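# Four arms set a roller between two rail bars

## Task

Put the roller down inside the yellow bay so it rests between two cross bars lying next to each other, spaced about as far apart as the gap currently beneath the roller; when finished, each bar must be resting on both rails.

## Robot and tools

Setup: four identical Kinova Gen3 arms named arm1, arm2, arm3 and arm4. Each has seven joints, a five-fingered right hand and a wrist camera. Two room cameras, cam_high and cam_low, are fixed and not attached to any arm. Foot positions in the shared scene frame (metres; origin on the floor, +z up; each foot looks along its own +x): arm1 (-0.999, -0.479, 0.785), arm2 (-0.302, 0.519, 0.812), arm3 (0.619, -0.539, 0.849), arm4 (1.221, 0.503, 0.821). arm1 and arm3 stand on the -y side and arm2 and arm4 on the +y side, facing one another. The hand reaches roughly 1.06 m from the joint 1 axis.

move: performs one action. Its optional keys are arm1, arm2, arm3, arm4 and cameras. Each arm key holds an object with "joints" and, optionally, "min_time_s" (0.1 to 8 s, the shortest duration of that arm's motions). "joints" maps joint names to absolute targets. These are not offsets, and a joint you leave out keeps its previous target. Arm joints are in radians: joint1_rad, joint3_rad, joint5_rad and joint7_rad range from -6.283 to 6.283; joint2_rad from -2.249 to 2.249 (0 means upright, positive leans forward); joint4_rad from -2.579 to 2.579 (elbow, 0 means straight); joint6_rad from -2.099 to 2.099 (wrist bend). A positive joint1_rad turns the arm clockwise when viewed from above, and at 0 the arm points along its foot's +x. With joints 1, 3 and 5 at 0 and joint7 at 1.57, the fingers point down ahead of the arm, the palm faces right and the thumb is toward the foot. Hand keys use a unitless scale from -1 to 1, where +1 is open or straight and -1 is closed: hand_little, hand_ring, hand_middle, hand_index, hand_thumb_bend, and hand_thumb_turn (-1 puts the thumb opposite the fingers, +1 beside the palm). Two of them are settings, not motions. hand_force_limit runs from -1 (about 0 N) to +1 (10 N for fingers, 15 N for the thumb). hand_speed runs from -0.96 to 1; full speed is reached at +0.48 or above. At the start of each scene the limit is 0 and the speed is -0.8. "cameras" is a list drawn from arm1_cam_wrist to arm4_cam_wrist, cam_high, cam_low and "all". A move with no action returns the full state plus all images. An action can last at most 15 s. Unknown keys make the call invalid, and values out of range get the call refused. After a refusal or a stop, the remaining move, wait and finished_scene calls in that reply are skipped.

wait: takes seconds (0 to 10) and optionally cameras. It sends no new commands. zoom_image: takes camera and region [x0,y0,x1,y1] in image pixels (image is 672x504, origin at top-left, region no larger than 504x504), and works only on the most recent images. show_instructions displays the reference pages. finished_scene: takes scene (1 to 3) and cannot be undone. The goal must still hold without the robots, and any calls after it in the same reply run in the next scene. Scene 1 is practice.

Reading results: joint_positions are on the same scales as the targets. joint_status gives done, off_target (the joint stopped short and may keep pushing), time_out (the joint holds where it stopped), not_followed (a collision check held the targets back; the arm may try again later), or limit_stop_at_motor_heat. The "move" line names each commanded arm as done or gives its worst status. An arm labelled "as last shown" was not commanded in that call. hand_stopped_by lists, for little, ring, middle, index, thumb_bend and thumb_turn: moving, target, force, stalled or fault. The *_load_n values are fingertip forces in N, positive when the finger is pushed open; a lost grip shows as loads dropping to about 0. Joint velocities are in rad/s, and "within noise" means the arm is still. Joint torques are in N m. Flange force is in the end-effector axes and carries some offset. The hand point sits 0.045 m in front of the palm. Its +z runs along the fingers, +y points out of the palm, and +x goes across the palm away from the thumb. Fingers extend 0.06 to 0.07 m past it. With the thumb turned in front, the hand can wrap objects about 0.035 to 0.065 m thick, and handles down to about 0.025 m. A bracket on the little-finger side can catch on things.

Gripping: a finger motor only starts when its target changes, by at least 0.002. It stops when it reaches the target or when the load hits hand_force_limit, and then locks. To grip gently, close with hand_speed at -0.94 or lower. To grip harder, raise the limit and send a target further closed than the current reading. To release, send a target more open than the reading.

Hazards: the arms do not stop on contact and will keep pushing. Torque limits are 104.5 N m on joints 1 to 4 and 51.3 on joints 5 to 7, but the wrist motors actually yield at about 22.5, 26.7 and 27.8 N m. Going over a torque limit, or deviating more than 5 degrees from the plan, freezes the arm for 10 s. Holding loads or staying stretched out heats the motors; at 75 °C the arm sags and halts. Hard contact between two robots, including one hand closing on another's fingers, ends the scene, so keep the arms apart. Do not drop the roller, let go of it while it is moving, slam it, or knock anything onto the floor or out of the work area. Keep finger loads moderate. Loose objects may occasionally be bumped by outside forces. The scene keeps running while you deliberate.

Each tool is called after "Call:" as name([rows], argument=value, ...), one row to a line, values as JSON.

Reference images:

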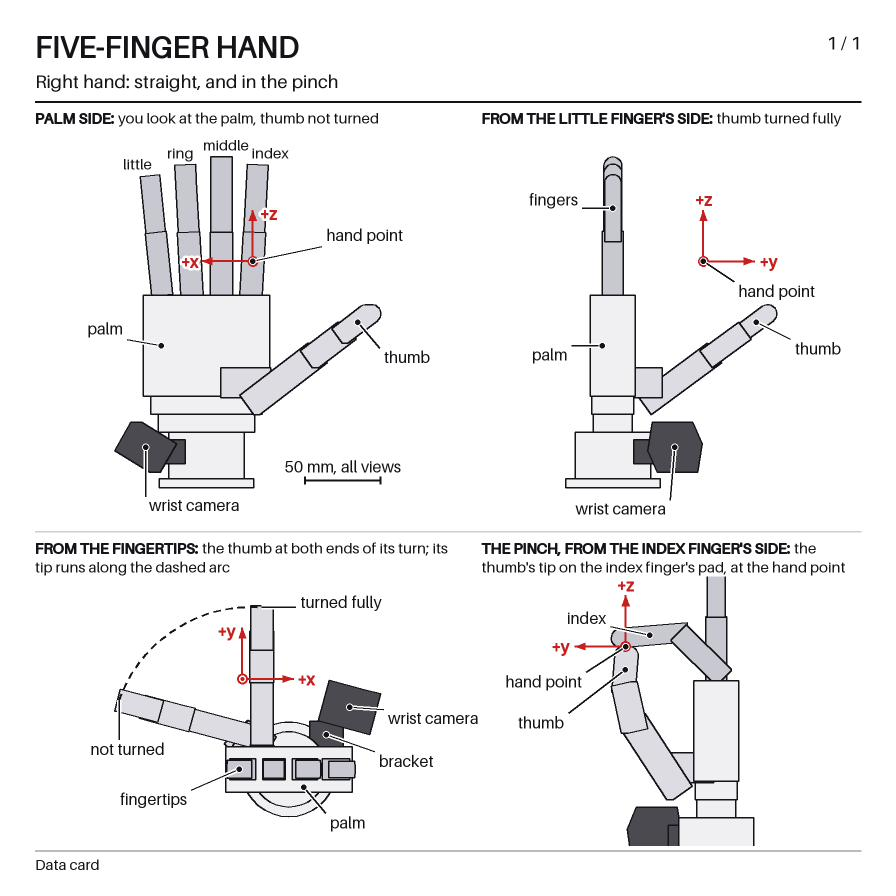

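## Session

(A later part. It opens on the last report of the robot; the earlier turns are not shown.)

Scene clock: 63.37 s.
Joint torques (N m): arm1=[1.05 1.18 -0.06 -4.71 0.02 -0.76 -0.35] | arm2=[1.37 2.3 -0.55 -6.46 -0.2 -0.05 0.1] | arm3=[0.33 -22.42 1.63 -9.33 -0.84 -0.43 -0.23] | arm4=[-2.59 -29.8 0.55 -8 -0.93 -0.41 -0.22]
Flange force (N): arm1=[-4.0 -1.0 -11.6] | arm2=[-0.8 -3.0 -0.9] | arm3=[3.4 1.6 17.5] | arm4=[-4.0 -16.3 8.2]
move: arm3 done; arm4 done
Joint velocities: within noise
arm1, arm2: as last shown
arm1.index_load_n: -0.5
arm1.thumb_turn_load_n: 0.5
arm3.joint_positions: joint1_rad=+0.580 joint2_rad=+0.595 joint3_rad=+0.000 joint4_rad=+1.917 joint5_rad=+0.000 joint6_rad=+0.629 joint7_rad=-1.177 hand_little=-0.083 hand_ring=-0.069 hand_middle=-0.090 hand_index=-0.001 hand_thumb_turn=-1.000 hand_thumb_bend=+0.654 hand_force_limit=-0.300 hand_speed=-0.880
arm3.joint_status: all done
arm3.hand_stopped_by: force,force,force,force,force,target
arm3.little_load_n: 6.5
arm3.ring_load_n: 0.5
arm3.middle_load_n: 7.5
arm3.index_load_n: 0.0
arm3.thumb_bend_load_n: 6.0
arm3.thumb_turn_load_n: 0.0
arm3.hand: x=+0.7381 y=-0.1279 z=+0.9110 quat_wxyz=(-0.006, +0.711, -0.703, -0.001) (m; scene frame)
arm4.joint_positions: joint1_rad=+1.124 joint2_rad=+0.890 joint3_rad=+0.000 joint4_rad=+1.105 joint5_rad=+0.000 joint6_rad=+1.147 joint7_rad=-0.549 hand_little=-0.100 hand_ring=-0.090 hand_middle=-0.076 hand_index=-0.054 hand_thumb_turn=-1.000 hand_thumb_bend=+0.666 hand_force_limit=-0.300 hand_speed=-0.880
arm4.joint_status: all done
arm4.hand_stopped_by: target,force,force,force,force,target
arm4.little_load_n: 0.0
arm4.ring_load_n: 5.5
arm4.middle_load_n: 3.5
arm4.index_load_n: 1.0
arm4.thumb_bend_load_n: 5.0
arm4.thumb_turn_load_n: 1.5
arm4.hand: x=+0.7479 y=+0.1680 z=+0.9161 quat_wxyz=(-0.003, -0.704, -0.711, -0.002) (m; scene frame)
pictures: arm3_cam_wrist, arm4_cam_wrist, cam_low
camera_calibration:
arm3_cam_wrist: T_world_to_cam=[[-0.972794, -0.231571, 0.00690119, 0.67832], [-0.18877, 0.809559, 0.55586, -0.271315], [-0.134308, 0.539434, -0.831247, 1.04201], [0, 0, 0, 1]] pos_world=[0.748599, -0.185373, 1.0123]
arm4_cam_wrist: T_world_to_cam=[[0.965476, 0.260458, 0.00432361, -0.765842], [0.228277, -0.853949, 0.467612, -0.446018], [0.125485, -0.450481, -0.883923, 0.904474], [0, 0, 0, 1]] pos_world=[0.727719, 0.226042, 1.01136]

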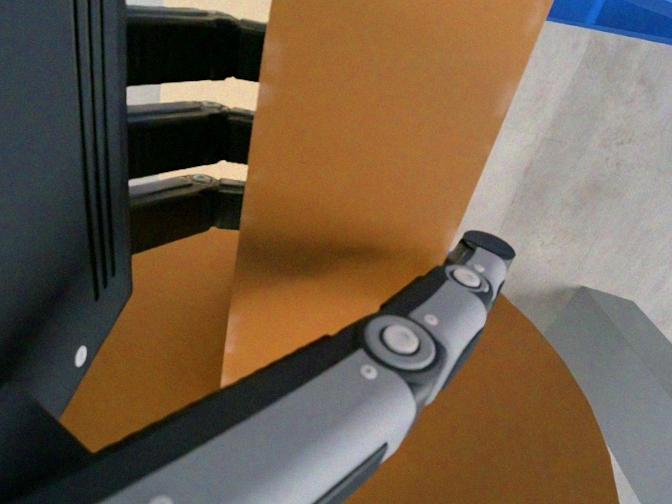

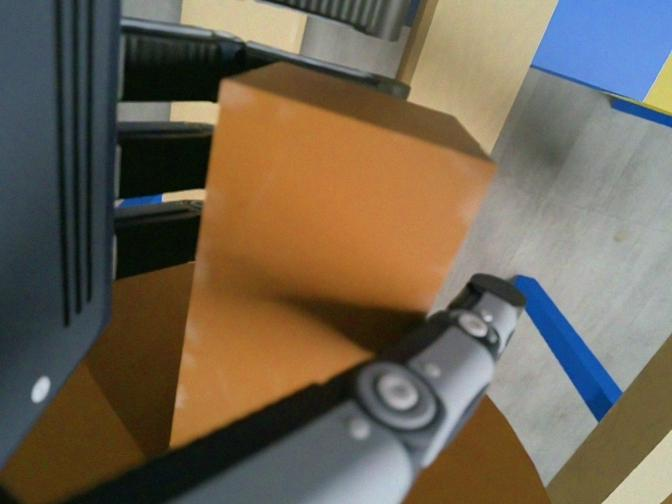

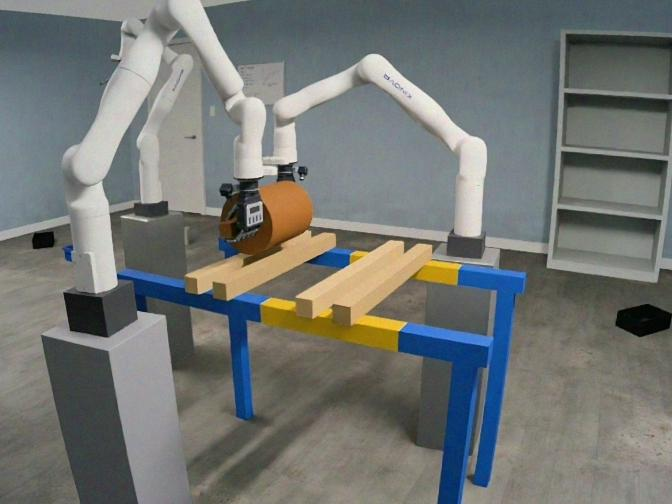

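Call:
move(arm3={"joints":{"joint2_rad":0.5551,"joint4_rad":1.9006,"joint6_rad":0.6859},"min_time_s":1.3}, arm4={"joints":{"joint2_rad":0.8693,"joint4_rad":1.0800,"joint6_rad":1.1923},"min_time_s":1.3})

Call:
move(arm3={"joints":{"joint1_rad":0.6987,"joint2_rad":0.5997,"joint4_rad":1.8075,"joint6_rad":0.7344,"joint7_rad":-1.0586},"min_time_s":1.4}, arm4={"joints":{"joint1_rad":1.0707,"joint2_rad":0.7574,"joint4_rad":1.3137,"joint6_rad":1.0705,"joint7_rad":-0.6029},"min_time_s":1.4})

Call:
move(arm3={"joints":{"joint1_rad":0.8030,"joint2_rad":0.6548,"joint4_rad":1.6917,"joint6_rad":0.7951,"joint7_rad":-0.9543},"min_time_s":1.3}, arm4={"joints":{"joint1_rad":1.0075,"joint2_rad":0.6613,"joint4_rad":1.5096,"joint6_rad":0.9707,"joint7_rad":-0.6661},"min_time_s":1.3})

Call:
move(arm3={"joints":{"joint1_rad":0.8935,"joint2_rad":0.7198,"joint4_rad":1.5533,"joint6_rad":0.8685,"joint7_rad":-0.8638},"min_time_s":1.3}, arm4={"joints":{"joint1_rad":0.9324,"joint2_rad":0.5766,"joint4_rad":1.6781,"joint6_rad":0.8869,"joint7_rad":-0.7412},"min_time_s":1.3})

Call:
move(arm3={"joints":{"joint1_rad":0.9719,"joint2_rad":0.7961,"joint4_rad":1.3898,"joint6_rad":0.9557,"joint7_rad":-0.7854},"min_time_s":1.3}, arm4={"joints":{"joint1_rad":0.8425,"joint2_rad":0.5009,"joint4_rad":1.8245,"joint6_rad":0.8162,"joint7_rad":-0.8310},"min_time_s":1.3})

Call:
move(arm3={"joints":{"joint1_rad":1.0398,"joint2_rad":0.8861,"joint4_rad":1.1947,"joint6_rad":1.0608,"joint7_rad":-0.7175},"min_time_s":1.3}, arm4={"joints":{"joint1_rad":0.7346,"joint2_rad":0.4338,"joint4_rad":1.9505,"joint6_rad":0.7573,"joint7_rad":-0.9389},"min_time_s":1.3})

Call:
move(arm3={"joints":{"joint1_rad":1.0985,"joint2_rad":0.9963,"joint4_rad":0.9537,"joint6_rad":1.1916,"joint7_rad":-0.6588},"min_time_s":1.4}, arm4={"joints":{"joint1_rad":0.6064,"joint2_rad":0.3764,"joint4_rad":2.0551,"joint6_rad":0.7101,"joint7_rad":-1.0671},"min_time_s":1.4})

Scene clock: 65.60 s.
Joint torques (N m): arm1=[1.08 1.05 -0.11 -4.75 0.01 -0.79 -0.31] | arm2=[1.32 2.25 -0.55 -6.47 -0.25 0 0.13] | arm3=[0.53 -22.04 1.88 -9.68 -0.78 -0.37 -0.28] | arm4=[-2.36 -29.66 0.77 -8.19 -0.79 -0.39 -0.24]
Flange force (N): arm1=[-4.2 -1.0 -11.7] | arm2=[-0.9 -2.9 -0.8] | arm3=[2.7 1.8 17.4] | arm4=[-4.3 -16.3 7.6]
move: arm3 done; arm4 done
Joint velocities: within noise
arm1, arm2: as last shown
arm1.middle_load_n: 0.5
arm1.index_load_n: 0.0
arm1.thumb_turn_load_n: 0.0
arm3.joint_positions: joint1_rad=+0.580 joint2_rad=+0.555 joint3_rad=+0.000 joint4_rad=+1.901 joint5_rad=+0.000 joint6_rad=+0.686 joint7_rad=-1.177 hand_little=-0.083 hand_ring=-0.069 hand_middle=-0.090 hand_index=-0.001 hand_thumb_turn=-1.000 hand_thumb_bend=+0.654 hand_force_limit=-0.300 hand_speed=-0.880
arm3.joint_status: all done
arm3.hand_stopped_by: force,force,force,force,force,target
arm3.little_load_n: 6.5
arm3.ring_load_n: 0.5
arm3.middle_load_n: 7.5
arm3.index_load_n: 0.5
arm3.thumb_bend_load_n: 6.0
arm3.thumb_turn_load_n: 0.0
arm3.hand: x=+0.7379 y=-0.1282 z=+0.9310 quat_wxyz=(-0.006, +0.711, -0.703, -0.001) (m; scene frame)
arm4.joint_positions: joint1_rad=+1.124 joint2_rad=+0.869 joint3_rad=+0.000 joint4_rad=+1.080 joint5_rad=+0.000 joint6_rad=+1.192 joint7_rad=-0.549 hand_little=-0.100 hand_ring=-0.090 hand_middle=-0.076 hand_index=-0.054 hand_thumb_turn=-1.000 hand_thumb_bend=+0.666 hand_force_limit=-0.300 hand_speed=-0.880
arm4.joint_status: all done
arm4.hand_stopped_by: target,force,force,force,force,target
arm4.little_load_n: 0.0
arm4.ring_load_n: 5.0
arm4.middle_load_n: 3.5
arm4.index_load_n: 0.5
arm4.thumb_bend_load_n: 5.0
arm4.thumb_turn_load_n: 1.0
arm4.hand: x=+0.7478 y=+0.1680 z=+0.9361 quat_wxyz=(-0.003, -0.704, -0.711, -0.002) (m; scene frame)
pictures: none

Scene clock: 67.33 s.
Joint torques (N m): arm1=[1.02 1.12 -0.13 -4.68 -0.04 -0.79 -0.32] | arm2=[1.3 2.23 -0.64 -6.55 -0.26 -0.09 0.03] | arm3=[-0.1 -23.49 1.23 -9.82 -0.81 -0.27 -0.07] | arm4=[-2.4 -26.94 0.62 -7.36 -0.76 -0.25 -0.13]
Flange force (N): arm1=[-4.2 -1.1 -11.9] | arm2=[-1.0 -3.6 -0.8] | arm3=[2.2 0.8 17.4] | arm4=[-3.6 -14.1 7.7]
move: arm3 done; arm4 done
Joint velocities: within noise
arm1, arm2: as last shown
arm1.middle_load_n: 0.0
arm2.thumb_turn_load_n: -0.5
arm3.joint_positions: joint1_rad=+0.699 joint2_rad=+0.600 joint3_rad=+0.000 joint4_rad=+1.808 joint5_rad=+0.000 joint6_rad=+0.734 joint7_rad=-1.059 hand_little=-0.083 hand_ring=-0.069 hand_middle=-0.090 hand_index=-0.001 hand_thumb_turn=-1.000 hand_thumb_bend=+0.654 hand_force_limit=-0.300 hand_speed=-0.880
arm3.joint_status: all done
arm3.hand_stopped_by: force,force,force,force,force,target
arm3.little_load_n: 5.0
arm3.ring_load_n: 0.5
arm3.middle_load_n: 8.0
arm3.index_load_n: 0.0
arm3.thumb_bend_load_n: 5.0
arm3.thumb_turn_load_n: 2.0
arm3.hand: x=+0.7947 y=-0.1282 z=+0.9311 quat_wxyz=(-0.006, +0.711, -0.703, -0.001) (m; scene frame)
arm4.joint_positions: joint1_rad=+1.071 joint2_rad=+0.757 joint3_rad=+0.000 joint4_rad=+1.314 joint5_rad=+0.000 joint6_rad=+1.071 joint7_rad=-0.603 hand_little=-0.100 hand_ring=-0.090 hand_middle=-0.076 hand_index=-0.054 hand_thumb_turn=-1.000 hand_thumb_bend=+0.666 hand_force_limit=-0.300 hand_speed=-0.880
arm4.joint_status: all done
arm4.hand_stopped_by: target,force,force,force,force,target
arm4.little_load_n: 0.0
arm4.ring_load_n: 5.5
arm4.middle_load_n: 3.5
arm4.index_load_n: 0.5
arm4.thumb_bend_load_n: 4.5
arm4.thumb_turn_load_n: 2.0
arm4.hand: x=+0.8046 y=+0.1680 z=+0.9360 quat_wxyz=(-0.003, -0.704, -0.711, -0.002) (m; scene frame)
pictures: none

Scene clock: 68.93 s.
Joint torques (N m): arm1=[0.98 1.16 -0.12 -4.71 0.06 -0.79 -0.28] | arm2=[1.32 2.25 -0.59 -6.49 -0.26 -0.04 0.11] | arm3=[-0.07 -25.13 1.4 -10.34 -0.77 -0.28 -0.18] | arm4=[-2.18 -24.8 0.77 -7.13 -0.67 -0.47 -0.13]
Flange force (N): arm1=[-3.9 -0.9 -11.7] | arm2=[-0.9 -3.2 -0.8] | arm3=[2.2 1.0 17.1] | arm4=[-3.3 -12.0 8.0]
move: arm3 done; arm4 done
Joint velocities: within noise
arm1, arm2: as last shown
arm1.little_load_n: 0.5
arm2.index_load_n: 0.5
arm2.thumb_turn_load_n: 0.0
arm3.joint_positions: joint1_rad=+0.803 joint2_rad=+0.655 joint3_rad=+0.000 joint4_rad=+1.692 joint5_rad=+0.000 joint6_rad=+0.795 joint7_rad=-0.954 hand_little=-0.083 hand_ring=-0.069 hand_middle=-0.090 hand_index=-0.001 hand_thumb_turn=-1.000 hand_thumb_bend=+0.654 hand_force_limit=-0.300 hand_speed=-0.880
arm3.joint_status: all done
arm3.hand_stopped_by: force,force,force,force,force,target
arm3.little_load_n: 6.0
arm3.ring_load_n: 0.5
arm3.middle_load_n: 7.5
arm3.index_load_n: 0.0
arm3.thumb_bend_load_n: 4.5
arm3.thumb_turn_load_n: 1.0
arm3.hand: x=+0.8516 y=-0.1281 z=+0.9310 quat_wxyz=(-0.006, +0.711, -0.703, -0.001) (m; scene frame)
arm4.joint_positions: joint1_rad=+1.007 joint2_rad=+0.661 joint3_rad=+0.000 joint4_rad=+1.510 joint5_rad=+0.000 joint6_rad=+0.971 joint7_rad=-0.666 hand_little=-0.100 hand_ring=-0.090 hand_middle=-0.076 hand_index=-0.054 hand_thumb_turn=-1.000 hand_thumb_bend=+0.666 hand_force_limit=-0.300 hand_speed=-0.880
arm4.joint_status: all done
arm4.hand_stopped_by: target,force,force,force,force,target
arm4.little_load_n: 0.0
arm4.ring_load_n: 5.0
arm4.middle_load_n: 4.0
arm4.index_load_n: 1.0
arm4.thumb_bend_load_n: 4.5
arm4.thumb_turn_load_n: 2.0
arm4.hand: x=+0.8615 y=+0.1679 z=+0.9360 quat_wxyz=(-0.003, -0.704, -0.711, -0.002) (m; scene frame)
pictures: none

Scene clock: 70.53 s.
Joint torques (N m): arm1=[1.03 1.17 -0.15 -4.63 0.08 -0.79 -0.37] | arm2=[1.37 2.28 -0.71 -6.51 -0.18 -0.07 0.14] | arm3=[0.66 -26.37 2.27 -10.02 -0.36 0.25 -0.16] | arm4=[-1.14 -22.54 1.7 -6.3 -0.18 -0.22 -0.12]
Flange force (N): arm1=[-4.2 -1.2 -12.1] | arm2=[-0.9 -3.5 -0.8] | arm3=[0.2 1.5 16.5] | arm4=[-5.2 -10.1 8.3]
move: arm3 done; arm4 done
Joint velocities: within noise
arm1.joint_positions: joint1_rad=-0.032 joint2_rad=-0.476 joint3_rad=-0.047 joint4_rad=+1.518 joint5_rad=-0.005 joint6_rad=+1.938 joint7_rad=-1.987 hand_little=+1.000 hand_ring=+1.000 hand_middle=+1.000 hand_index=+1.000 hand_thumb_turn=+1.000 hand_thumb_bend=+1.000 hand_force_limit=+0.000 hand_speed=-0.800
arm1.joint_status: not commanded
arm1.hand_stopped_by: target,target,target,target,target,target
arm1.little_load_n: 0.0
arm1.ring_load_n: 0.0
arm1.middle_load_n: 0.5
arm1.index_load_n: 0.0
arm1.thumb_bend_load_n: 0.0
arm1.thumb_turn_load_n: 0.0
arm1.hand: x=-1.0127 y=-0.2956 z=+1.2918 quat_wxyz=(-0.059, +0.506, -0.858, -0.057) (m; scene frame)
arm2.joint_positions: joint1_rad=+0.362 joint2_rad=-0.472 joint3_rad=-0.042 joint4_rad=+1.430 joint5_rad=-0.041 joint6_rad=+2.048 joint7_rad=-1.888 hand_little=+1.000 hand_ring=+1.000 hand_middle=+1.000 hand_index=+1.000 hand_thumb_turn=+1.000 hand_thumb_bend=+1.000 hand_force_limit=+0.000 hand_speed=-0.800
arm2.joint_status: not commanded
arm2.hand_stopped_by: target,target,target,target,target,target
arm2.little_load_n: 0.0
arm2.ring_load_n: 0.0
arm2.middle_load_n: 0.0
arm2.index_load_n: 0.0
arm2.thumb_bend_load_n: 0.0
arm2.thumb_turn_load_n: 0.0
arm2.hand: x=-0.3301 y=+0.3624 z=+1.3407 quat_wxyz=(-0.050, -0.913, -0.401, +0.049) (m; scene frame)
arm3.joint_positions: joint1_rad=+0.894 joint2_rad=+0.720 joint3_rad=+0.000 joint4_rad=+1.553 joint5_rad=+0.000 joint6_rad=+0.869 joint7_rad=-0.864 hand_little=-0.083 hand_ring=-0.069 hand_middle=-0.090 hand_index=-0.001 hand_thumb_turn=-1.000 hand_thumb_bend=+0.654 hand_force_limit=-0.300 hand_speed=-0.880
arm3.joint_status: all done
arm3.hand_stopped_by: force,force,force,force,force,target
arm3.little_load_n: 7.5
arm3.ring_load_n: 1.0
arm3.middle_load_n: 6.5
arm3.index_load_n: 0.0
arm3.thumb_bend_load_n: 5.0
arm3.thumb_turn_load_n: 0.0
arm3.hand: x=+0.9084 y=-0.1281 z=+0.9311 quat_wxyz=(-0.006, +0.711, -0.703, -0.001) (m; scene frame)
arm4.joint_positions: joint1_rad=+0.932 joint2_rad=+0.577 joint3_rad=+0.000 joint4_rad=+1.678 joint5_rad=+0.000 joint6_rad=+0.887 joint7_rad=-0.741 hand_little=-0.100 hand_ring=-0.090 hand_middle=-0.076 hand_index=-0.054 hand_thumb_turn=-1.000 hand_thumb_bend=+0.666 hand_force_limit=-0.300 hand_speed=-0.880
arm4.joint_status: all done
arm4.hand_stopped_by: target,force,force,force,force,target
arm4.little_load_n: 0.0
arm4.ring_load_n: 5.0
arm4.middle_load_n: 4.0
arm4.index_load_n: 1.5
arm4.thumb_bend_load_n: 4.0
arm4.thumb_turn_load_n: 2.0
arm4.hand: x=+0.9182 y=+0.1679 z=+0.9360 quat_wxyz=(-0.003, -0.704, -0.711, -0.002) (m; scene frame)
pictures: none

Scene clock: 72.13 s.
Joint torques (N m): arm1=[1.14 1.07 -0.1 -4.64 0.04 -0.79 -0.33] | arm2=[1.38 2.33 -0.8 -6.47 -0.26 -0.15 0.13] | arm3=[1.37 -27.88 3.09 -10.16 0.14 0.54 -0.2] | arm4=[-0.62 -20.67 2.2 -5.76 0.04 -0.13 -0.08]
Flange force (N): arm1=[-4.3 -0.9 -12.1] | arm2=[-0.9 -4.0 -1.2] | arm3=[-1.0 2.1 15.8] | arm4=[-6.5 -8.4 8.9]
move: arm3 done; arm4 done
Joint velocities: within noise
arm1, arm2: as last shown
arm1.middle_load_n: 0.0
arm3.joint_positions: joint1_rad=+0.972 joint2_rad=+0.796 joint3_rad=+0.000 joint4_rad=+1.390 joint5_rad=+0.000 joint6_rad=+0.956 joint7_rad=-0.785 hand_little=-0.083 hand_ring=-0.069 hand_middle=-0.090 hand_index=-0.001 hand_thumb_turn=-1.000 hand_thumb_bend=+0.654 hand_force_limit=-0.300 hand_speed=-0.880
arm3.joint_status: all done
arm3.hand_stopped_by: force,force,force,force,force,target
arm3.little_load_n: 9.0
arm3.ring_load_n: 1.0
arm3.middle_load_n: 5.0
arm3.index_load_n: 0.0
arm3.thumb_bend_load_n: 6.0
arm3.thumb_turn_load_n: -1.5
arm3.hand: x=+0.9652 y=-0.1281 z=+0.9311 quat_wxyz=(-0.006, +0.711, -0.703, -0.001) (m; scene frame)
arm4.joint_positions: joint1_rad=+0.843 joint2_rad=+0.501 joint3_rad=+0.000 joint4_rad=+1.824 joint5_rad=+0.000 joint6_rad=+0.816 joint7_rad=-0.831 hand_little=-0.100 hand_ring=-0.090 hand_middle=-0.076 hand_index=-0.054 hand_thumb_turn=-1.000 hand_thumb_bend=+0.666 hand_force_limit=-0.300 hand_speed=-0.880
arm4.joint_status: all done
arm4.hand_stopped_by: target,force,force,force,force,target
arm4.little_load_n: 0.0
arm4.ring_load_n: 4.5
arm4.middle_load_n: 4.0
arm4.index_load_n: 2.0
arm4.thumb_bend_load_n: 4.0
arm4.thumb_turn_load_n: 2.5
arm4.hand: x=+0.9750 y=+0.1678 z=+0.9360 quat_wxyz=(-0.003, -0.704, -0.711, -0.002) (m; scene frame)
pictures: none

Scene clock: 73.73 s.
Joint torques (N m): arm1=[1.03 1.23 -0.12 -4.75 0.01 -0.76 -0.33] | arm2=[1.28 2.19 -0.68 -6.47 -0.26 -0.07 0.1] | arm3=[1.49 -29.79 3.1 -10.78 0.15 0.52 -0.23] | arm4=[-0.74 -18.81 2.1 -5.32 0.01 -0.16 -0.07]
Flange force (N): arm1=[-3.9 -1.1 -11.5] | arm2=[-1.1 -3.4 -1.1] | arm3=[-0.9 2.3 15.3] | arm4=[-6.8 -7.6 9.0]
move: arm3 done; arm4 done
Joint velocities: within noise
arm1, arm2: as last shown
arm2.ring_load_n: -0.5
arm3.joint_positions: joint1_rad=+1.040 joint2_rad=+0.886 joint3_rad=+0.000 joint4_rad=+1.195 joint5_rad=+0.000 joint6_rad=+1.061 joint7_rad=-0.717 hand_little=-0.083 hand_ring=-0.069 hand_middle=-0.090 hand_index=-0.001 hand_thumb_turn=-1.000 hand_thumb_bend=+0.654 hand_force_limit=-0.300 hand_speed=-0.880
arm3.joint_status: all done
arm3.hand_stopped_by: force,force,force,force,force,target
arm3.little_load_n: 10.0
arm3.ring_load_n: 1.0
arm3.middle_load_n: 4.5
arm3.index_load_n: 0.0
arm3.thumb_bend_load_n: 6.5
arm3.thumb_turn_load_n: -2.0
arm3.hand: x=+1.0221 y=-0.1281 z=+0.9312 quat_wxyz=(-0.006, +0.711, -0.703, -0.001) (m; scene frame)
arm4.joint_positions: joint1_rad=+0.735 joint2_rad=+0.434 joint3_rad=+0.000 joint4_rad=+1.950 joint5_rad=+0.000 joint6_rad=+0.757 joint7_rad=-0.939 hand_little=-0.100 hand_ring=-0.090 hand_middle=-0.076 hand_index=-0.053 hand_thumb_turn=-1.000 hand_thumb_bend=+0.666 hand_force_limit=-0.300 hand_speed=-0.880
arm4.joint_status: all done
arm4.hand_stopped_by: target,force,force,force,force,target
arm4.little_load_n: 0.0
arm4.ring_load_n: 4.0
arm4.middle_load_n: 4.5
arm4.index_load_n: 2.5
arm4.thumb_bend_load_n: 4.0
arm4.thumb_turn_load_n: 2.5
arm4.hand: x=+1.0319 y=+0.1677 z=+0.9360 quat_wxyz=(-0.003, -0.704, -0.711, -0.002) (m; scene frame)
pictures: none

Scene clock: 75.47 s.
Joint torques (N m): arm1=[1.02 1.11 -0.1 -4.71 0.06 -0.78 -0.31] | arm2=[1.33 2.19 -0.67 -6.48 -0.24 -0.06 0.07] | arm3=[1.66 -31.83 3.32 -11.19 0.41 0.6 -0.31] | arm4=[-0.76 -17.19 2.07 -4.87 0.02 -0.13 -0.02]
Flange force (N): arm1=[-4.1 -0.9 -11.8] | arm2=[-1.2 -3.5 -1.0] | arm3=[-1.3 1.9 14.9] | arm4=[-7.6 -6.5 9.1]
move: arm3 done; arm4 done
Joint velocities: within noise
arm1, arm2: as last shown
arm2.ring_load_n: 0.0
arm2.thumb_turn_load_n: -0.5
arm3.joint_positions: joint1_rad=+1.098 joint2_rad=+0.996 joint3_rad=+0.000 joint4_rad=+0.954 joint5_rad=+0.000 joint6_rad=+1.192 joint7_rad=-0.659 hand_little=-0.083 hand_ring=-0.069 hand_middle=-0.090 hand_index=-0.001 hand_thumb_turn=-1.000 hand_thumb_bend=+0.654 hand_force_limit=-0.300 hand_speed=-0.880
arm3.joint_status: all done
arm3.hand_stopped_by: force,force,force,force,force,target
arm3.little_load_n: 11.0
arm3.ring_load_n: 1.5
arm3.middle_load_n: 3.5
arm3.index_load_n: 0.0
arm3.thumb_bend_load_n: 7.5
arm3.thumb_turn_load_n: -2.5
arm3.hand: x=+1.0789 y=-0.1281 z=+0.9312 quat_wxyz=(-0.006, +0.711, -0.703, -0.001) (m; scene frame)
arm4.joint_positions: joint1_rad=+0.606 joint2_rad=+0.376 joint3_rad=+0.000 joint4_rad=+2.055 joint5_rad=+0.000 joint6_rad=+0.710 joint7_rad=-1.067 hand_little=-0.100 hand_ring=-0.090 hand_middle=-0.076 hand_index=-0.053 hand_thumb_turn=-1.000 hand_thumb_bend=+0.666 hand_force_limit=-0.300 hand_speed=-0.880
arm4.joint_status: all done
arm4.hand_stopped_by: target,force,force,force,force,target
arm4.little_load_n: 0.0
arm4.ring_load_n: 3.5
arm4.middle_load_n: 4.0
arm4.index_load_n: 3.0
arm4.thumb_bend_load_n: 4.0
arm4.thumb_turn_load_n: 3.0
arm4.hand: x=+1.0887 y=+0.1677 z=+0.9360 quat_wxyz=(-0.003, -0.704, -0.711, -0.002) (m; scene frame)
pictures: none

Call:
move(arm3={"joints":{"joint2_rad":1.0189,"joint4_rad":0.9726,"joint6_rad":1.1501},"min_time_s":1.3}, arm4={"joints":{"joint2_rad":0.4186,"joint4_rad":2.0798,"joint6_rad":0.6433},"min_time_s":1.3}, cameras=[])

Call:
wait(seconds=0.2, cameras=["arm3_cam_wrist","arm4_cam_wrist","cam_low","cam_high"])

Call:
zoom_image(camera="arm4_cam_wrist", region=[180, 0, 600, 260])

Call:
zoom_image(camera="arm3_cam_wrist", region=[100, 0, 300, 250])

Call:
zoom_image(camera="arm3_cam_wrist", region=[400, 0, 672, 300])

Call:
zoom_image(camera="cam_low", region=[280, 140, 460, 330])

Scene clock: 77.47 s.
Joint torques (N m): arm1=[1.05 1.11 -0.12 -4.73 0 -0.8 -0.33] | arm2=[1.3 2.2 -0.64 -6.53 -0.24 -0.12 0.03] | arm3=[1.24 -31.74 3.01 -10.79 0.25 0.71 -0.22] | arm4=[-1.01 -17.57 1.8 -4.31 -0.08 -0.15 0.01]
Flange force (N): arm1=[-4.1 -1.1 -11.7] | arm2=[-1.0 -3.5 -1.0] | arm3=[-1.0 1.4 14.7] | arm4=[-7.1 -7.4 9.7]
move: arm3 done; arm4 done
Joint velocities: within noise
arm1, arm2: as last shown
arm2.ring_load_n: -0.5
arm2.thumb_turn_load_n: 0.0
arm3.joint_positions: joint1_rad=+1.099 joint2_rad=+1.019 joint3_rad=+0.000 joint4_rad=+0.973 joint5_rad=+0.000 joint6_rad=+1.150 joint7_rad=-0.659 hand_little=-0.083 hand_ring=-0.069 hand_middle=-0.090 hand_index=-0.001 hand_thumb_turn=-1.000 hand_thumb_bend=+0.654 hand_force_limit=-0.300 hand_speed=-0.880
arm3.joint_status: all done
arm3.hand_stopped_by: force,force,force,force,force,target
arm3.little_load_n: 11.5
arm3.ring_load_n: 1.0
arm3.middle_load_n: 3.5
arm3.index_load_n: 0.0
arm3.thumb_bend_load_n: 7.0
arm3.thumb_turn_load_n: -2.0
arm3.hand: x=+1.0790 y=-0.1279 z=+0.9112 quat_wxyz=(-0.006, +0.711, -0.703, -0.001) (m; scene frame)
arm4.joint_positions: joint1_rad=+0.606 joint2_rad=+0.419 joint3_rad=+0.000 joint4_rad=+2.080 joint5_rad=+0.000 joint6_rad=+0.643 joint7_rad=-1.067 hand_little=-0.100 hand_ring=-0.090 hand_middle=-0.076 hand_index=-0.053 hand_thumb_turn=-1.000 hand_thumb_bend=+0.666 hand_force_limit=-0.300 hand_speed=-0.880
arm4.joint_status: all done
arm4.hand_stopped_by: target,force,force,force,force,target
arm4.little_load_n: 0.5
arm4.ring_load_n: 3.0
arm4.middle_load_n: 4.0
arm4.index_load_n: 3.5
arm4.thumb_bend_load_n: 4.0
arm4.thumb_turn_load_n: 3.0
arm4.hand: x=+1.0888 y=+0.1677 z=+0.9159 quat_wxyz=(-0.003, -0.704, -0.711, -0.002) (m; scene frame)
pictures: none
No camera images: "cameras" was empty.

Scene clock: 77.67 s.
Joint torques (N m): arm1=[1.11 1.16 -0.16 -4.79 0.02 -0.8 -0.36] | arm2=[1.39 2.2 -0.59 -6.5 -0.28 -0.04 0.1] | arm3=[1.29 -31.71 3.01 -10.88 0.28 0.72 -0.26] | arm4=[-1 -17.54 1.8 -4.3 -0.09 -0.12 0]
Flange force (N): arm1=[-4.0 -1.4 -11.4] | arm2=[-1.1 -3.3 -0.9] | arm3=[-0.7 1.9 14.8] | arm4=[-7.1 -7.4 9.7]
Joint velocities: within noise
arm1.joint_positions: joint1_rad=-0.032 joint2_rad=-0.476 joint3_rad=-0.047 joint4_rad=+1.518 joint5_rad=-0.005 joint6_rad=+1.938 joint7_rad=-1.987 hand_little=+1.000 hand_ring=+1.000 hand_middle=+1.000 hand_index=+1.000 hand_thumb_turn=+1.000 hand_thumb_bend=+1.000 hand_force_limit=+0.000 hand_speed=-0.800
arm1.joint_status: not commanded
arm1.hand_stopped_by: target,target,target,target,target,target
arm1.little_load_n: 0.0
arm1.ring_load_n: 0.0
arm1.middle_load_n: 0.0
arm1.index_load_n: 0.0
arm1.thumb_bend_load_n: 0.0
arm1.thumb_turn_load_n: 0.0
arm1.hand: x=-1.0127 y=-0.2956 z=+1.2918 quat_wxyz=(-0.059, +0.506, -0.858, -0.057) (m; scene frame)
arm2.joint_positions: joint1_rad=+0.362 joint2_rad=-0.472 joint3_rad=-0.042 joint4_rad=+1.430 joint5_rad=-0.041 joint6_rad=+2.048 joint7_rad=-1.888 hand_little=+1.000 hand_ring=+1.000 hand_middle=+1.000 hand_index=+1.000 hand_thumb_turn=+1.000 hand_thumb_bend=+1.000 hand_force_limit=+0.000 hand_speed=-0.800
arm2.joint_status: not commanded
arm2.hand_stopped_by: target,target,target,target,target,target
arm2.little_load_n: 0.0
arm2.ring_load_n: 0.0
arm2.middle_load_n: 0.0
arm2.index_load_n: 0.0
arm2.thumb_bend_load_n: -0.5
arm2.thumb_turn_load_n: 0.0
arm2.hand: x=-0.3301 y=+0.3624 z=+1.3407 quat_wxyz=(-0.050, -0.913, -0.401, +0.049) (m; scene frame)
arm3.joint_positions: joint1_rad=+1.098 joint2_rad=+1.019 joint3_rad=+0.000 joint4_rad=+0.973 joint5_rad=+0.000 joint6_rad=+1.150 joint7_rad=-0.659 hand_little=-0.083 hand_ring=-0.069 hand_middle=-0.090 hand_index=-0.001 hand_thumb_turn=-1.000 hand_thumb_bend=+0.654 hand_force_limit=-0.300 hand_speed=-0.880
arm3.joint_status: all done
arm3.hand_stopped_by: force,force,force,force,force,target
arm3.little_load_n: 11.5
arm3.ring_load_n: 1.0
arm3.middle_load_n: 3.5
arm3.index_load_n: 0.0
arm3.thumb_bend_load_n: 7.0
arm3.thumb_turn_load_n: -2.0
arm3.hand: x=+1.0790 y=-0.1279 z=+0.9112 quat_wxyz=(-0.006, +0.711, -0.703, -0.001) (m; scene frame)
arm4.joint_positions: joint1_rad=+0.606 joint2_rad=+0.419 joint3_rad=+0.000 joint4_rad=+2.080 joint5_rad=+0.000 joint6_rad=+0.643 joint7_rad=-1.067 hand_little=-0.100 hand_ring=-0.090 hand_middle=-0.076 hand_index=-0.053 hand_thumb_turn=-1.000 hand_thumb_bend=+0.666 hand_force_limit=-0.300 hand_speed=-0.880
arm4.joint_status: all done
arm4.hand_stopped_by: target,force,force,force,force,target
arm4.little_load_n: 0.0
arm4.ring_load_n: 3.5
arm4.middle_load_n: 4.0
arm4.index_load_n: 3.5
arm4.thumb_bend_load_n: 3.5
arm4.thumb_turn_load_n: 3.0
arm4.hand: x=+1.0888 y=+0.1677 z=+0.9159 quat_wxyz=(-0.003, -0.704, -0.711, -0.002) (m; scene frame)
wait: 0.20 s; no rest
pictures: arm3_cam_wrist, arm4_cam_wrist, cam_high, cam_low
camera_calibration:
arm3_cam_wrist: T_world_to_cam=[[-0.972812, -0.231491, 0.00695426, 1.01005], [-0.188675, 0.809582, 0.555858, -0.207234], [-0.134306, 0.539434, -0.831248, 1.08792], [0, 0, 0, 1]] pos_world=[1.0896, -0.185272, 1.0125]
arm4_cam_wrist: T_world_to_cam=[[0.965463, 0.260502, 0.00440858, -1.09498], [0.228275, -0.853938, 0.467632, -0.524068], [0.125584, -0.450476, -0.883912, 0.861354], [0, 0, 0, 1]] pos_world=[1.06862, 0.225741, 1.01126]

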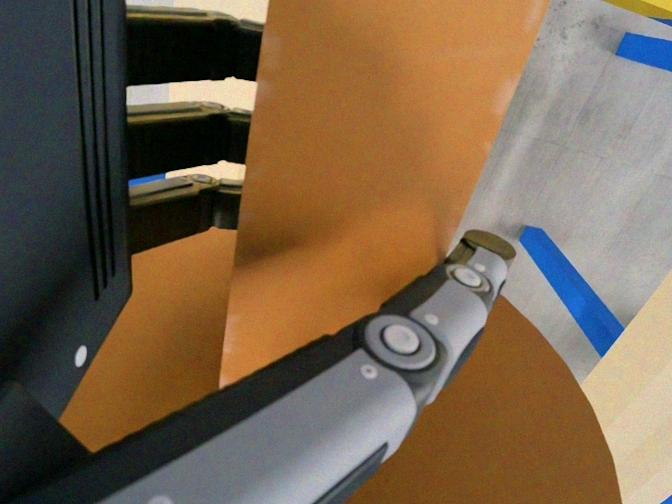

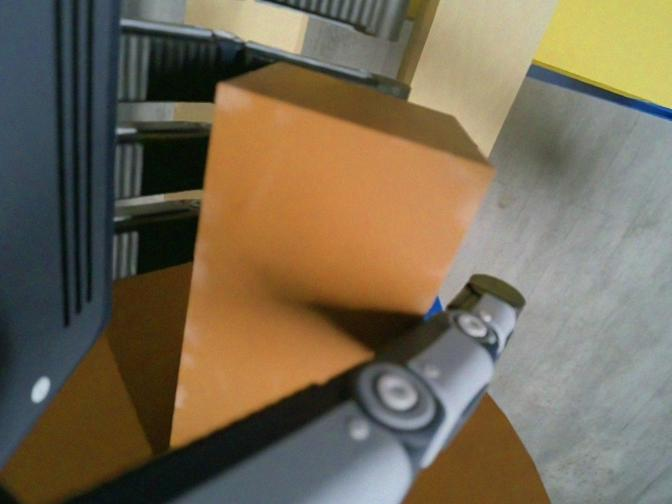

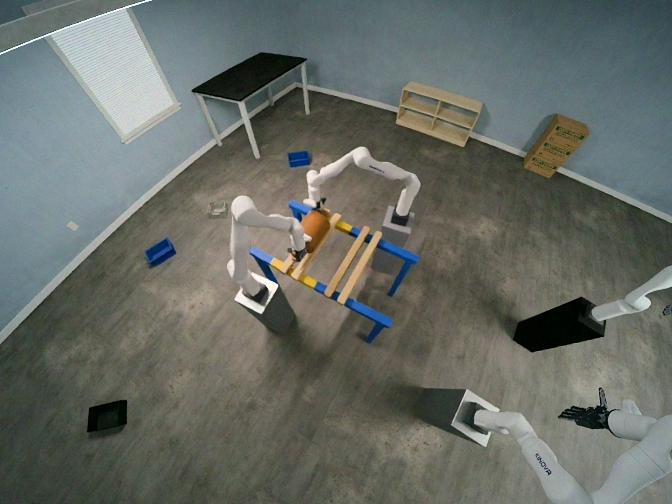

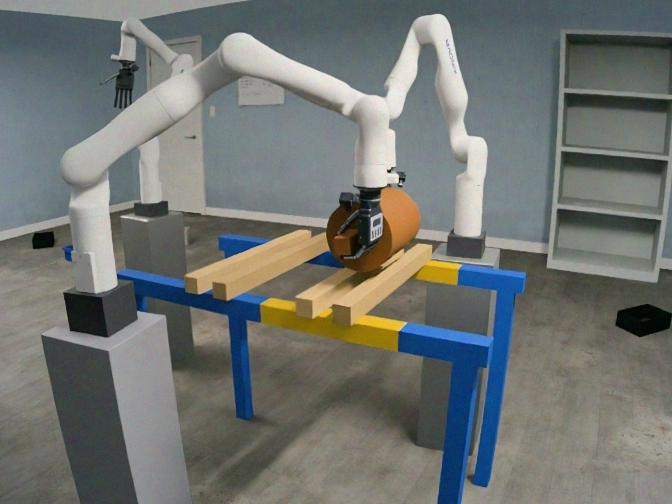

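Scaled by 1.200 from the camera's 672x504 image, which has a finer 960x720 frame.

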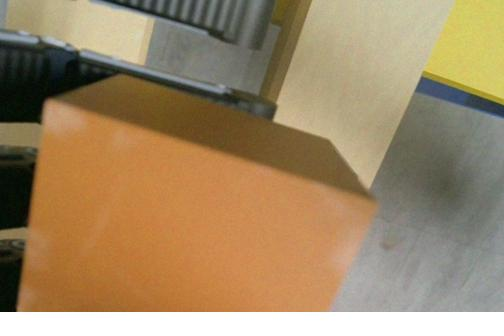

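Scaled by 2.016 from the camera's 672x504 image, which has a finer 960x720 frame.

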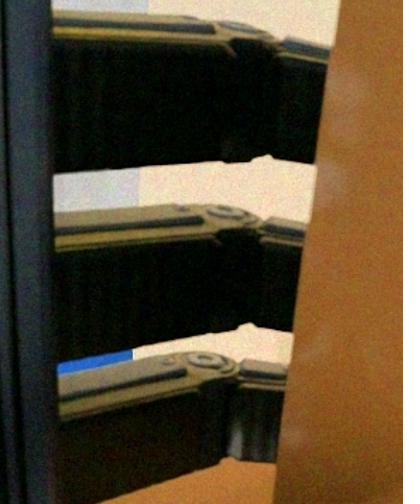

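Scaled by 1.680 from the camera's 672x504 image, which has a finer 960x720 frame.

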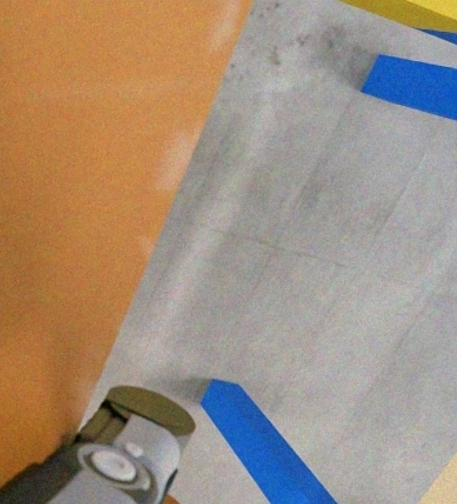

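Scaled by 2.653 from the camera's 672x504 image, which has a finer 960x720 frame.

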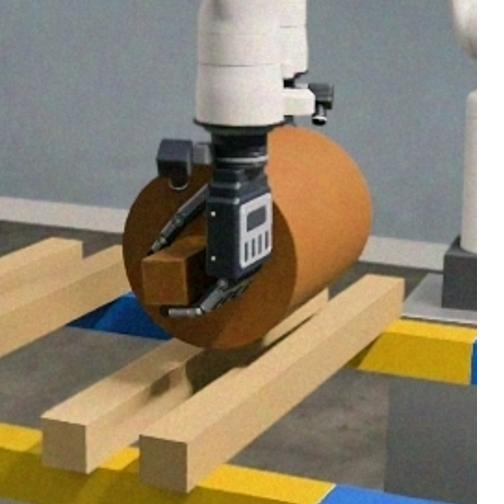

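Call:
move(arm3={"joints":{"joint1_rad":1.0989,"joint2_rad":1.0418,"joint4_rad":0.9839,"joint6_rad":1.1159,"joint7_rad":-0.6584},"min_time_s":1.8}, arm4={"joints":{"joint1_rad":0.6003,"joint2_rad":0.4682,"joint4_rad":2.1082,"joint6_rad":0.5652,"joint7_rad":-1.0733},"min_time_s":1.8}, cameras=["arm3_cam_wrist","arm4_cam_wrist","cam_low"])

Call:
zoom_image(camera="cam_low", region=[280, 140, 460, 330])

Call:
zoom_image(camera="arm3_cam_wrist", region=[400, 0, 672, 300])

Scene clock: 80.90 s.
Joint torques (N m): arm1=[1.01 1.12 -0.16 -4.75 0.06 -0.78 -0.33] | arm2=[1.23 2.2 -0.62 -6.39 -0.21 -0.12 0.11] | arm3=[-0.19 -33.35 1.56 -11.22 -0.44 0.71 0.18] | arm4=[-1.61 -16.9 1.19 -3.15 -0.27 -0.02 0.01]
Flange force (N): arm1=[-4.1 -1.1 -11.6] | arm2=[-1.0 -3.1 -1.6] | arm3=[0.1 0.2 17.0] | arm4=[-5.9 -9.0 8.1]
move: arm3 done; arm4 done
Joint velocities: within noise
arm1, arm2: as last shown
arm2.thumb_bend_load_n: 0.0
arm3.joint_positions: joint1_rad=+1.099 joint2_rad=+1.042 joint3_rad=+0.000 joint4_rad=+0.984 joint5_rad=+0.000 joint6_rad=+1.116 joint7_rad=-0.658 hand_little=-0.083 hand_ring=-0.069 hand_middle=-0.090 hand_index=-0.001 hand_thumb_turn=-1.000 hand_thumb_bend=+0.654 hand_force_limit=-0.300 hand_speed=-0.880
arm3.joint_status: all done
arm3.hand_stopped_by: force,force,force,force,force,target
arm3.little_load_n: 5.0
arm3.ring_load_n: 0.5
arm3.middle_load_n: 7.0
arm3.index_load_n: 0.0
arm3.thumb_bend_load_n: 4.0
arm3.thumb_turn_load_n: 3.5
arm3.hand: x=+1.0796 y=-0.1276 z=+0.8932 quat_wxyz=(-0.006, +0.711, -0.703, -0.001) (m; scene frame)
arm4.joint_positions: joint1_rad=+0.600 joint2_rad=+0.468 joint3_rad=+0.000 joint4_rad=+2.108 joint5_rad=+0.000 joint6_rad=+0.565 joint7_rad=-1.073 hand_little=-0.100 hand_ring=-0.090 hand_middle=-0.076 hand_index=-0.054 hand_thumb_turn=-1.000 hand_thumb_bend=+0.666 hand_force_limit=-0.300 hand_speed=-0.880
arm4.joint_status: all done
arm4.hand_stopped_by: target,force,force,force,force,target
arm4.little_load_n: 0.0
arm4.ring_load_n: 4.5
arm4.middle_load_n: 3.5
arm4.index_load_n: 1.0
arm4.thumb_bend_load_n: 4.0
arm4.thumb_turn_load_n: 1.5
arm4.hand: x=+1.0915 y=+0.1677 z=+0.8931 quat_wxyz=(-0.003, -0.704, -0.711, -0.002) (m; scene frame)
pictures: arm3_cam_wrist, arm4_cam_wrist, cam_low
camera_calibration:
arm3_cam_wrist: T_world_to_cam=[[-0.972794, -0.231571, 0.00690119, 1.01082], [-0.18877, 0.809559, 0.55586, -0.19718], [-0.134308, 0.539434, -0.831247, 1.07293], [0, 0, 0, 1]] pos_world=[1.0902, -0.185073, 0.994502]
arm4_cam_wrist: T_world_to_cam=[[0.965497, 0.260376, 0.00436933, -1.09736], [0.228184, -0.853974, 0.467612, -0.513826], [0.125486, -0.450481, -0.883923, 0.840904], [0, 0, 0, 1]] pos_world=[1.07122, 0.225742, 0.98836]

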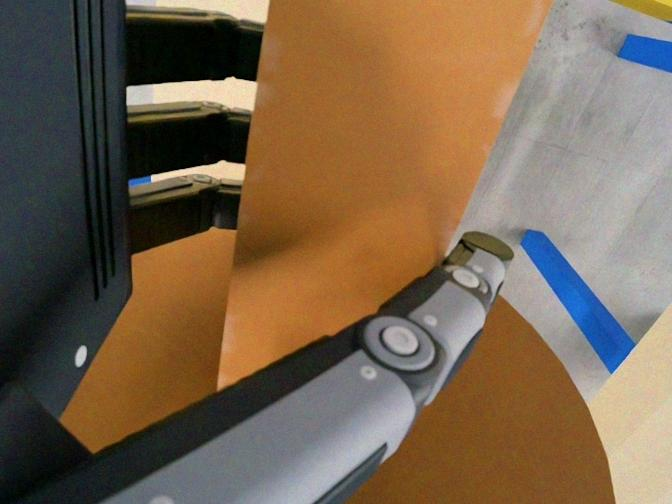

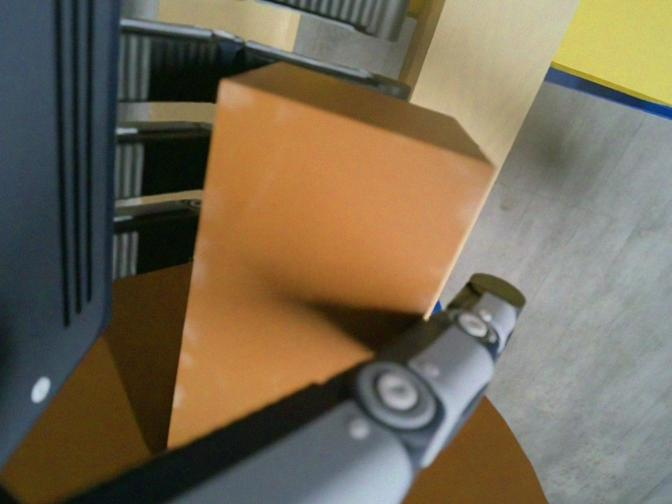

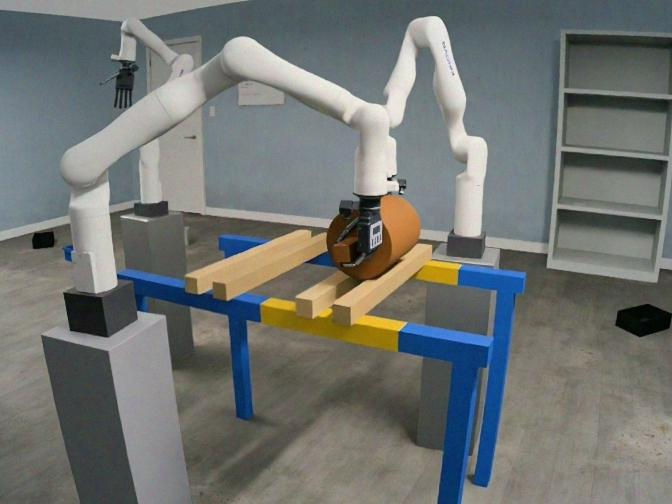

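Scaled by 2.653 from the camera's 672x504 image, which has a finer 960x720 frame.

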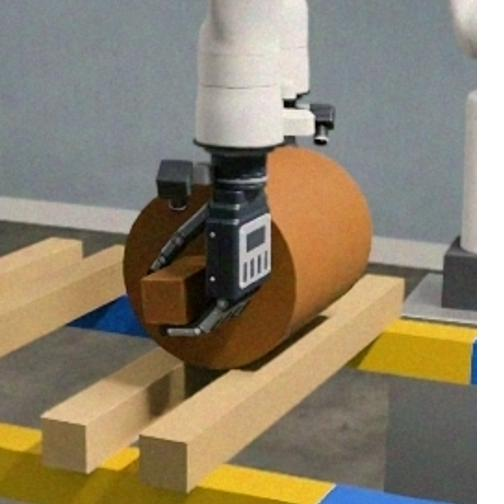

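Scaled by 1.680 from the camera's 672x504 image, which has a finer 960x720 frame.

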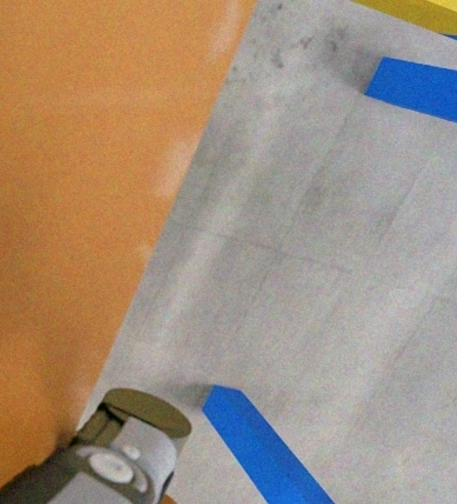

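Call:
move(arm3={"joints":{"joint2_rad":1.0481,"joint4_rad":0.9872,"joint6_rad":1.1064},"min_time_s":1.2}, arm4={"joints":{"joint2_rad":0.4823,"joint4_rad":2.1139,"joint6_rad":0.5454},"min_time_s":1.2}, cameras=["arm3_cam_wrist","arm4_cam_wrist","cam_low"])

Call:
zoom_image(camera="cam_low", region=[280, 140, 460, 330])

Scene clock: 82.60 s.
Joint torques (N m): arm1=[1.08 1.1 -0.11 -4.68 0.04 -0.73 -0.43] | arm2=[1.34 2.23 -0.56 -6.44 -0.23 -0.07 0.09] | arm3=[0.92 -20.62 2.8 -6.82 0.51 -0.8 0.02] | arm4=[-0.95 -12.26 2.06 -1.25 0.26 -0.34 0]
Flange force (N): arm1=[-4.3 -1.2 -11.7] | arm2=[-1.0 -3.1 -1.1] | arm3=[0.1 2.8 -4.9] | arm4=[-6.0 -7.1 -5.6]
move: arm3 done; arm4 done
Joint velocities: within noise
arm1, arm2: as last shown
arm2.little_load_n: 0.5
arm3.joint_positions: joint1_rad=+1.099 joint2_rad=+1.048 joint3_rad=+0.000 joint4_rad=+0.987 joint5_rad=+0.000 joint6_rad=+1.106 joint7_rad=-0.658 hand_little=-0.084 hand_ring=-0.069 hand_middle=-0.090 hand_index=-0.001 hand_thumb_turn=-1.000 hand_thumb_bend=+0.654 hand_force_limit=-0.300 hand_speed=-0.880
arm3.joint_status: all done
arm3.hand_stopped_by: force,force,force,force,force,target
arm3.little_load_n: 0.0
arm3.ring_load_n: 0.0
arm3.middle_load_n: 0.0
arm3.index_load_n: 0.0
arm3.thumb_bend_load_n: 5.5
arm3.thumb_turn_load_n: 0.0
arm3.hand: x=+1.0796 y=-0.1276 z=+0.8882 quat_wxyz=(-0.006, +0.711, -0.703, -0.001) (m; scene frame)
arm4.joint_positions: joint1_rad=+0.600 joint2_rad=+0.482 joint3_rad=+0.000 joint4_rad=+2.114 joint5_rad=+0.000 joint6_rad=+0.545 joint7_rad=-1.073 hand_little=-0.100 hand_ring=-0.091 hand_middle=-0.076 hand_index=-0.054 hand_thumb_turn=-1.000 hand_thumb_bend=+0.665 hand_force_limit=-0.300 hand_speed=-0.880
arm4.joint_status: all done
arm4.hand_stopped_by: target,force,force,force,force,target
arm4.little_load_n: 0.0
arm4.ring_load_n: 0.0
arm4.middle_load_n: 0.5
arm4.index_load_n: 0.0
arm4.thumb_bend_load_n: 1.5
arm4.thumb_turn_load_n: 1.0
arm4.hand: x=+1.0915 y=+0.1677 z=+0.8871 quat_wxyz=(-0.003, -0.704, -0.711, -0.002) (m; scene frame)
pictures: arm3_cam_wrist, arm4_cam_wrist, cam_low
camera_calibration:
arm3_cam_wrist: T_world_to_cam=[[-0.972794, -0.231571, 0.00690119, 1.01085], [-0.18877, 0.809559, 0.55586, -0.194401], [-0.134308, 0.539434, -0.831247, 1.06878], [0, 0, 0, 1]] pos_world=[1.0902, -0.185073, 0.989502]
arm4_cam_wrist: T_world_to_cam=[[0.965497, 0.260376, 0.00436933, -1.09743], [0.228184, -0.853974, 0.467612, -0.51109], [0.125486, -0.450481, -0.883923, 0.835676], [0, 0, 0, 1]] pos_world=[1.07132, 0.225742, 0.98246]

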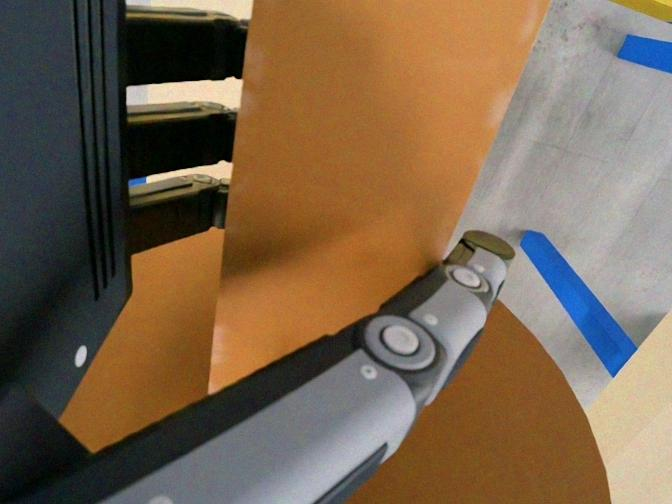

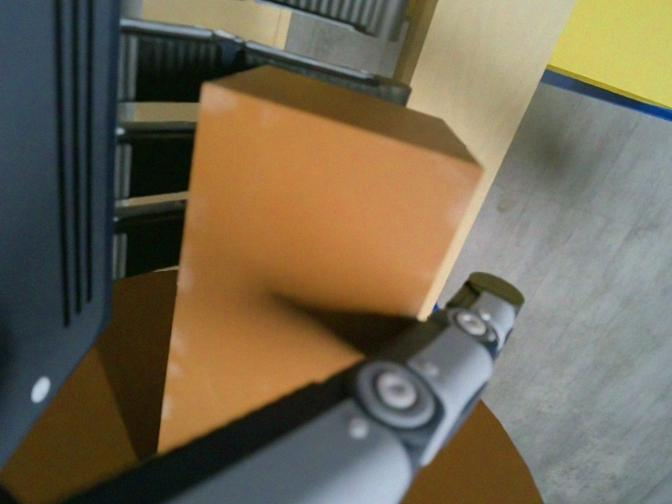

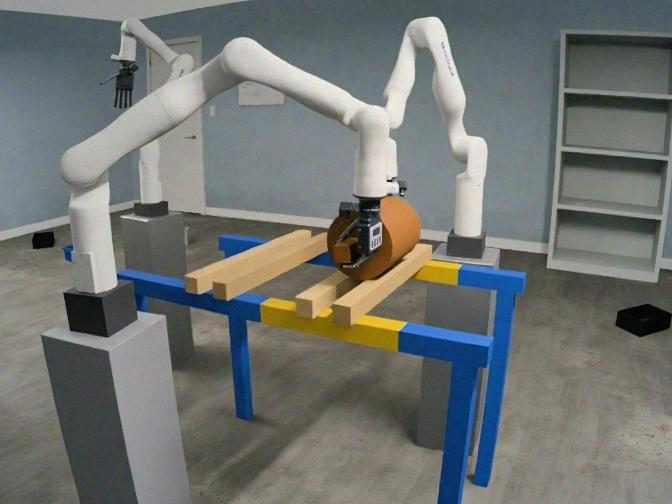

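Scaled by 2.653 from the camera's 672x504 image, which has a finer 960x720 frame.

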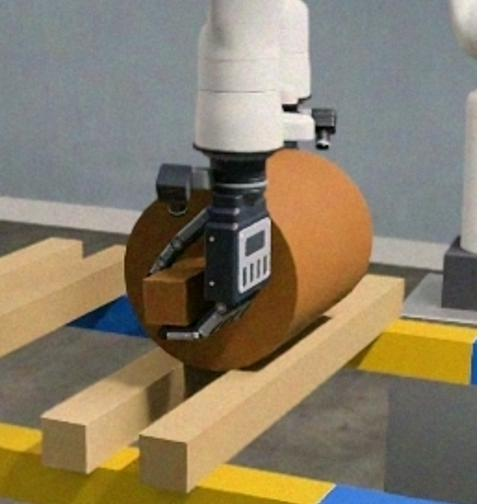

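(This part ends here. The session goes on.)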